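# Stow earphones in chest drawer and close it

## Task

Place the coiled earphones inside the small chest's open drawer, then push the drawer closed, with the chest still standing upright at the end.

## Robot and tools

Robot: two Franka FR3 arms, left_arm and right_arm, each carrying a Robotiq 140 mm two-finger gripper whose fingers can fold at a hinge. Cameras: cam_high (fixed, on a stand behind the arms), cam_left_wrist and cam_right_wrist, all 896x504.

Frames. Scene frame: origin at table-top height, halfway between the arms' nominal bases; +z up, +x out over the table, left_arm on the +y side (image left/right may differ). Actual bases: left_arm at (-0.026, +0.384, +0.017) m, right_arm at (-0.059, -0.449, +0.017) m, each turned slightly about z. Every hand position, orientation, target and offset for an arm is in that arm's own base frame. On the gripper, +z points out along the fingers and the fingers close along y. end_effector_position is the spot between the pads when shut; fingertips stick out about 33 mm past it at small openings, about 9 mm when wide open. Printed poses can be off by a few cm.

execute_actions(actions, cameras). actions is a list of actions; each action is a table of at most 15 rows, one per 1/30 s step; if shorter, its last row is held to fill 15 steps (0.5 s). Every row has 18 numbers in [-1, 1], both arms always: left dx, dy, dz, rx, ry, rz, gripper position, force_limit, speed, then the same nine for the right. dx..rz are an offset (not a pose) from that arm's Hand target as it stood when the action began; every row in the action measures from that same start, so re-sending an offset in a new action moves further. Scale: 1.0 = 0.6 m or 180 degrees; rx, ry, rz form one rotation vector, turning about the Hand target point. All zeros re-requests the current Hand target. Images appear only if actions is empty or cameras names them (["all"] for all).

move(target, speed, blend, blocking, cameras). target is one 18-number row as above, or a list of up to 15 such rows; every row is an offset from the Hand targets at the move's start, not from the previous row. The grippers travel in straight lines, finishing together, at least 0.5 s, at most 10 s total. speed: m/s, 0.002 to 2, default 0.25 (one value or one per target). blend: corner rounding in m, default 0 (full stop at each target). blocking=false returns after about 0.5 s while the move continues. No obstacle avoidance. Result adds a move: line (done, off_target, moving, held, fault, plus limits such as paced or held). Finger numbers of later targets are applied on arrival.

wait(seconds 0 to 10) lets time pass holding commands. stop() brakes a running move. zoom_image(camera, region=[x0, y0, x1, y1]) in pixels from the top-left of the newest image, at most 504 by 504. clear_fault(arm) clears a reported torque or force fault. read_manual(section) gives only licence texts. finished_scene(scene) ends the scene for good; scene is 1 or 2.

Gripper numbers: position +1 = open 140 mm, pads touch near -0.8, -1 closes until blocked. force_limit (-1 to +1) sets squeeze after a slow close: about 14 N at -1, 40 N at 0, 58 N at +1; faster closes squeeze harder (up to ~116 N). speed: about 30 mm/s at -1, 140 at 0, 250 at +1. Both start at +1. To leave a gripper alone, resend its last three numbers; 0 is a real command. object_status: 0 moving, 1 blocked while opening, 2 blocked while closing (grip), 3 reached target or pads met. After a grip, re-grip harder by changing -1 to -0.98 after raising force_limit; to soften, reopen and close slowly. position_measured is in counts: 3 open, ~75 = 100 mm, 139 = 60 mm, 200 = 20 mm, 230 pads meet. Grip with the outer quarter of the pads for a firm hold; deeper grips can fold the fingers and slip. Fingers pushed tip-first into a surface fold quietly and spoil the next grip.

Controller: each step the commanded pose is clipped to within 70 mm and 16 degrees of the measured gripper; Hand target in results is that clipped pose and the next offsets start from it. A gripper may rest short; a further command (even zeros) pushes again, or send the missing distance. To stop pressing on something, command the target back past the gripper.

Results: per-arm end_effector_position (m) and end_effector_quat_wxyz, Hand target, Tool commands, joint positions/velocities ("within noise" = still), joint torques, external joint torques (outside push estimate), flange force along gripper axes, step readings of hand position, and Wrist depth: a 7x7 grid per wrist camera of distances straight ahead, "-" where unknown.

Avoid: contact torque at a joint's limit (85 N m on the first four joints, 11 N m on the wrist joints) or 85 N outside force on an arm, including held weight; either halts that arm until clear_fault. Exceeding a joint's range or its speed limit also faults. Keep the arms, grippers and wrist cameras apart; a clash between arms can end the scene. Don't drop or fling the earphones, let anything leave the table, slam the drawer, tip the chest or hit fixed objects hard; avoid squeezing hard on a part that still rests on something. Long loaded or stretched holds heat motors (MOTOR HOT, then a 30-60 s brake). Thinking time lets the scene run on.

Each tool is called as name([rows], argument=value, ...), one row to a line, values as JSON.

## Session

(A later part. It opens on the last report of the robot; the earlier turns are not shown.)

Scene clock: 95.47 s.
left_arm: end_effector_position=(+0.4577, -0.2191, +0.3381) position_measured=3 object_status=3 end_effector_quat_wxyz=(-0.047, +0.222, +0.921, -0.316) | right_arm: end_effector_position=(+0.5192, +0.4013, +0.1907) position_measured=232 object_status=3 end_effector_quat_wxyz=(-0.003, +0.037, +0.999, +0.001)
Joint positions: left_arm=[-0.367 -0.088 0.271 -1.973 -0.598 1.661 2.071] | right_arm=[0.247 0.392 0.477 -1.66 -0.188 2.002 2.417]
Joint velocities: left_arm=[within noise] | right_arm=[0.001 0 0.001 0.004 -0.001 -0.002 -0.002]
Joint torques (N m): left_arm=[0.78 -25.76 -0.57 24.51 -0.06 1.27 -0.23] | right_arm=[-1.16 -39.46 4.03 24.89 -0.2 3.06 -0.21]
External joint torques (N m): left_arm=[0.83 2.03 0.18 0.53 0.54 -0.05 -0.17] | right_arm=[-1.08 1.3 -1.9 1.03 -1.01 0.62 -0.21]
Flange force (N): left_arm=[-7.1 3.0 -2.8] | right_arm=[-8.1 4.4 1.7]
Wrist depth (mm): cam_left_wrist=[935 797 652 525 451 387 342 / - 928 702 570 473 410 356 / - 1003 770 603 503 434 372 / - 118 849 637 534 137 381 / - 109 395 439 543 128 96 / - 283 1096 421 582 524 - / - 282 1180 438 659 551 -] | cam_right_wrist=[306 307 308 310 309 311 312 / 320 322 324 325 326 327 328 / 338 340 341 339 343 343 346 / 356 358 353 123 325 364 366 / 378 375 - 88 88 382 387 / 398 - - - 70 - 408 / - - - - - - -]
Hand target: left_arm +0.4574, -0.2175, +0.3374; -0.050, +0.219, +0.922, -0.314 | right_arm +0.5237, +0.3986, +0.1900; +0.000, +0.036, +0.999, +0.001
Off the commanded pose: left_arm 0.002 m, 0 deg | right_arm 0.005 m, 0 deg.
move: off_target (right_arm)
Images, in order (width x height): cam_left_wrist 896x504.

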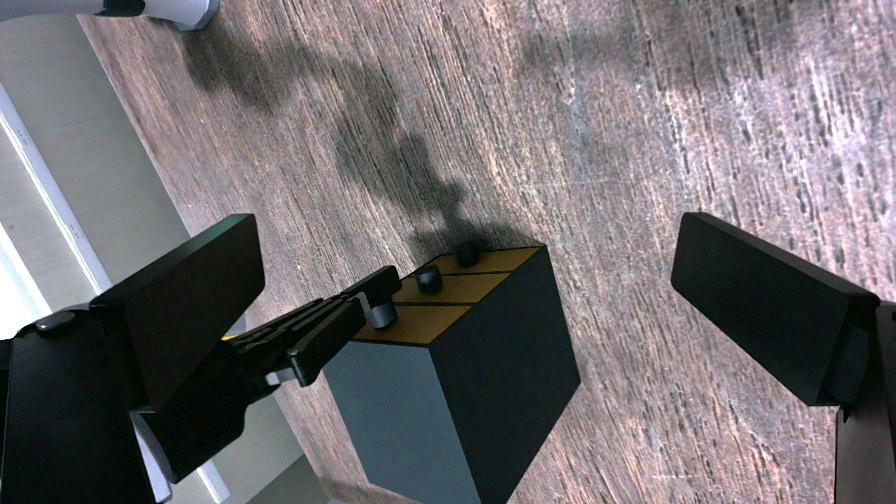

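move([
  [0,0,0,0,0,0,1,1,1,-0.02,0,0,0,0,0,-0.85,-0.7,-0.5],
  [0,0,0,0,0,0,1,1,1,-0.16,0.008,0.03,0,0,0,-0.85,-0.7,-0.5],
], speed=[0.04,0.2], blend=0.005, cameras=["all"])

zoom_image(camera="cam_left_wrist", region=[290, 220, 490, 360])

zoom_image(camera="cam_high", region=[300, 210, 460, 410])

Scene clock: 97.33 s.
left_arm: end_effector_position=(+0.4577, -0.2191, +0.3381) position_measured=3 object_status=3 end_effector_quat_wxyz=(-0.047, +0.222, +0.921, -0.316) | right_arm: end_effector_position=(+0.4265, +0.4036, +0.2072) position_measured=232 object_status=3 end_effector_quat_wxyz=(-0.001, +0.030, +1.000, -0.001)
Joint positions: left_arm=[-0.367 -0.088 0.271 -1.973 -0.598 1.661 2.071] | right_arm=[0.247 0.15 0.535 -1.934 -0.087 2.06 2.45]
Joint velocities: left_arm=[within noise] | right_arm=[0 0.001 0 0 0.002 0.004 0.005]
Joint torques (N m): left_arm=[0.77 -25.73 -0.56 24.46 -0.05 1.26 -0.23] | right_arm=[-0.1 -33.04 2.45 24.8 1.36 2.71 0.22]
External joint torques (N m): left_arm=[0.79 2.11 0.17 0.44 0.54 -0.07 -0.17] | right_arm=[0.02 -1.34 -0.03 0.93 0.57 0.28 0.22]
Flange force (N): left_arm=[-7.1 3.1 -2.6] | right_arm=[1.5 -1.2 -2.3]
Wrist depth (mm): cam_left_wrist=[1020 805 645 533 447 389 342 / 2693 939 710 559 477 409 357 / 2429 987 729 616 504 427 371 / 265 118 820 668 528 137 381 / - 109 968 445 549 128 96 / - 2503 1111 431 566 524 - / - 3260 1209 431 664 556 -] | cam_right_wrist=[323 324 323 326 325 327 326 / 339 340 340 343 343 343 344 / 357 359 359 361 361 362 361 / 378 377 380 123 378 383 383 / 401 398 - 88 88 403 409 / 419 - - - 70 - 431 / - - - - - - -]
Hand target: left_arm +0.4574, -0.2175, +0.3374; -0.050, +0.219, +0.922, -0.314 | right_arm +0.4277, +0.4034, +0.2080; +0.000, +0.036, +0.999, +0.001
Off the commanded pose: left_arm 0.002 m, 0 deg | right_arm 0.001 m, 1 deg.
move: done

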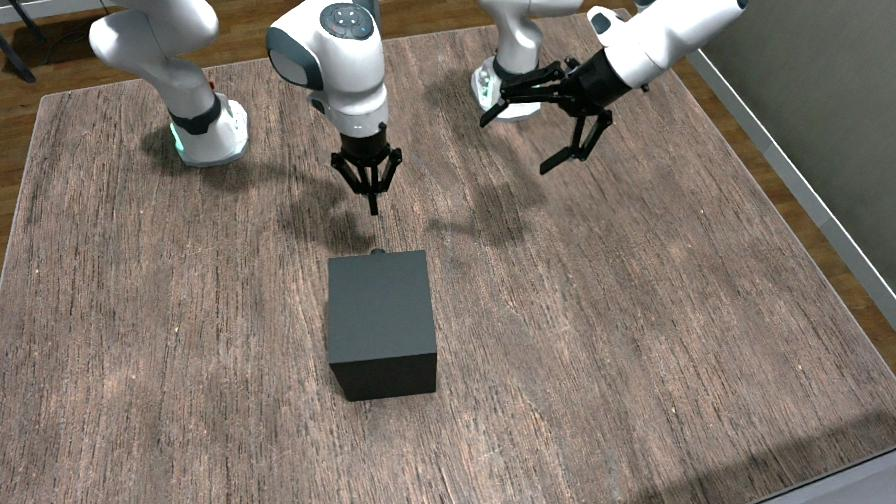

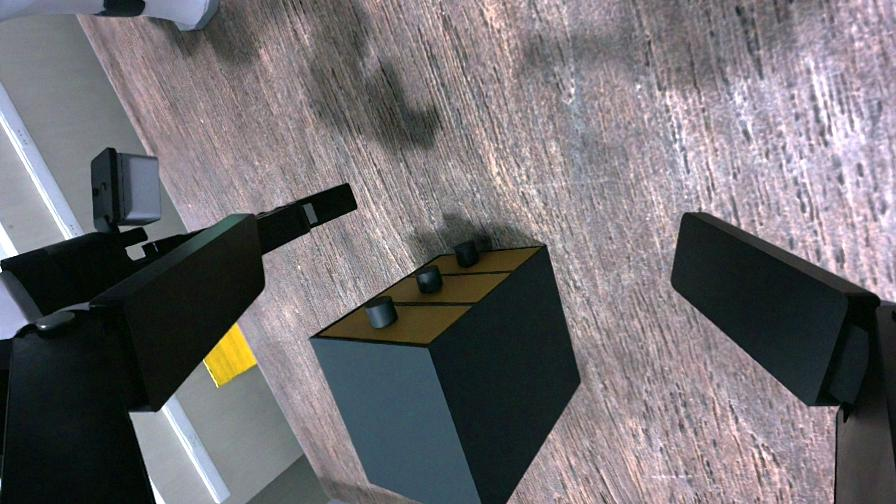

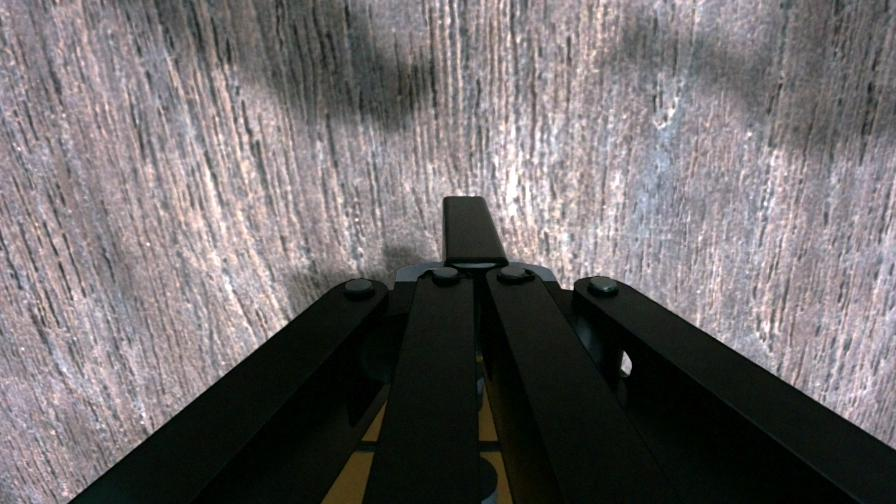

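Scaled by 2.520 from the camera's 896x504 image, which has a finer 1280x720 frame.

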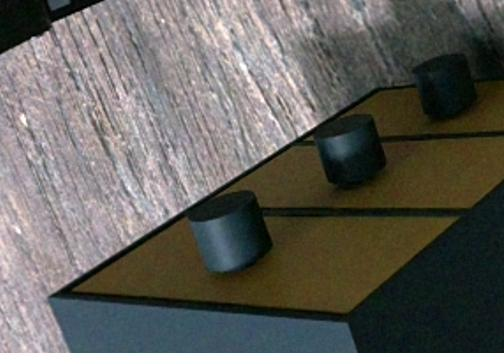

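Scaled by 2.520 from the camera's 896x504 image, which has a finer 1280x720 frame.

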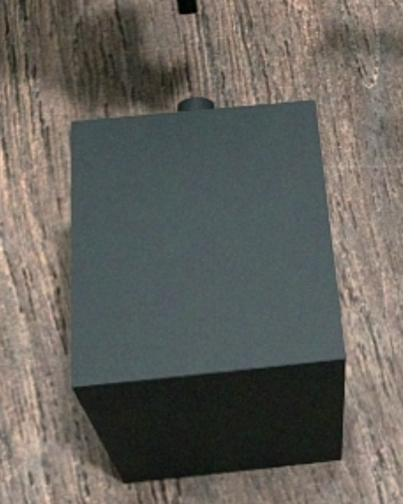

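finished_scene(scene=1)

The scene is finished: the task was done.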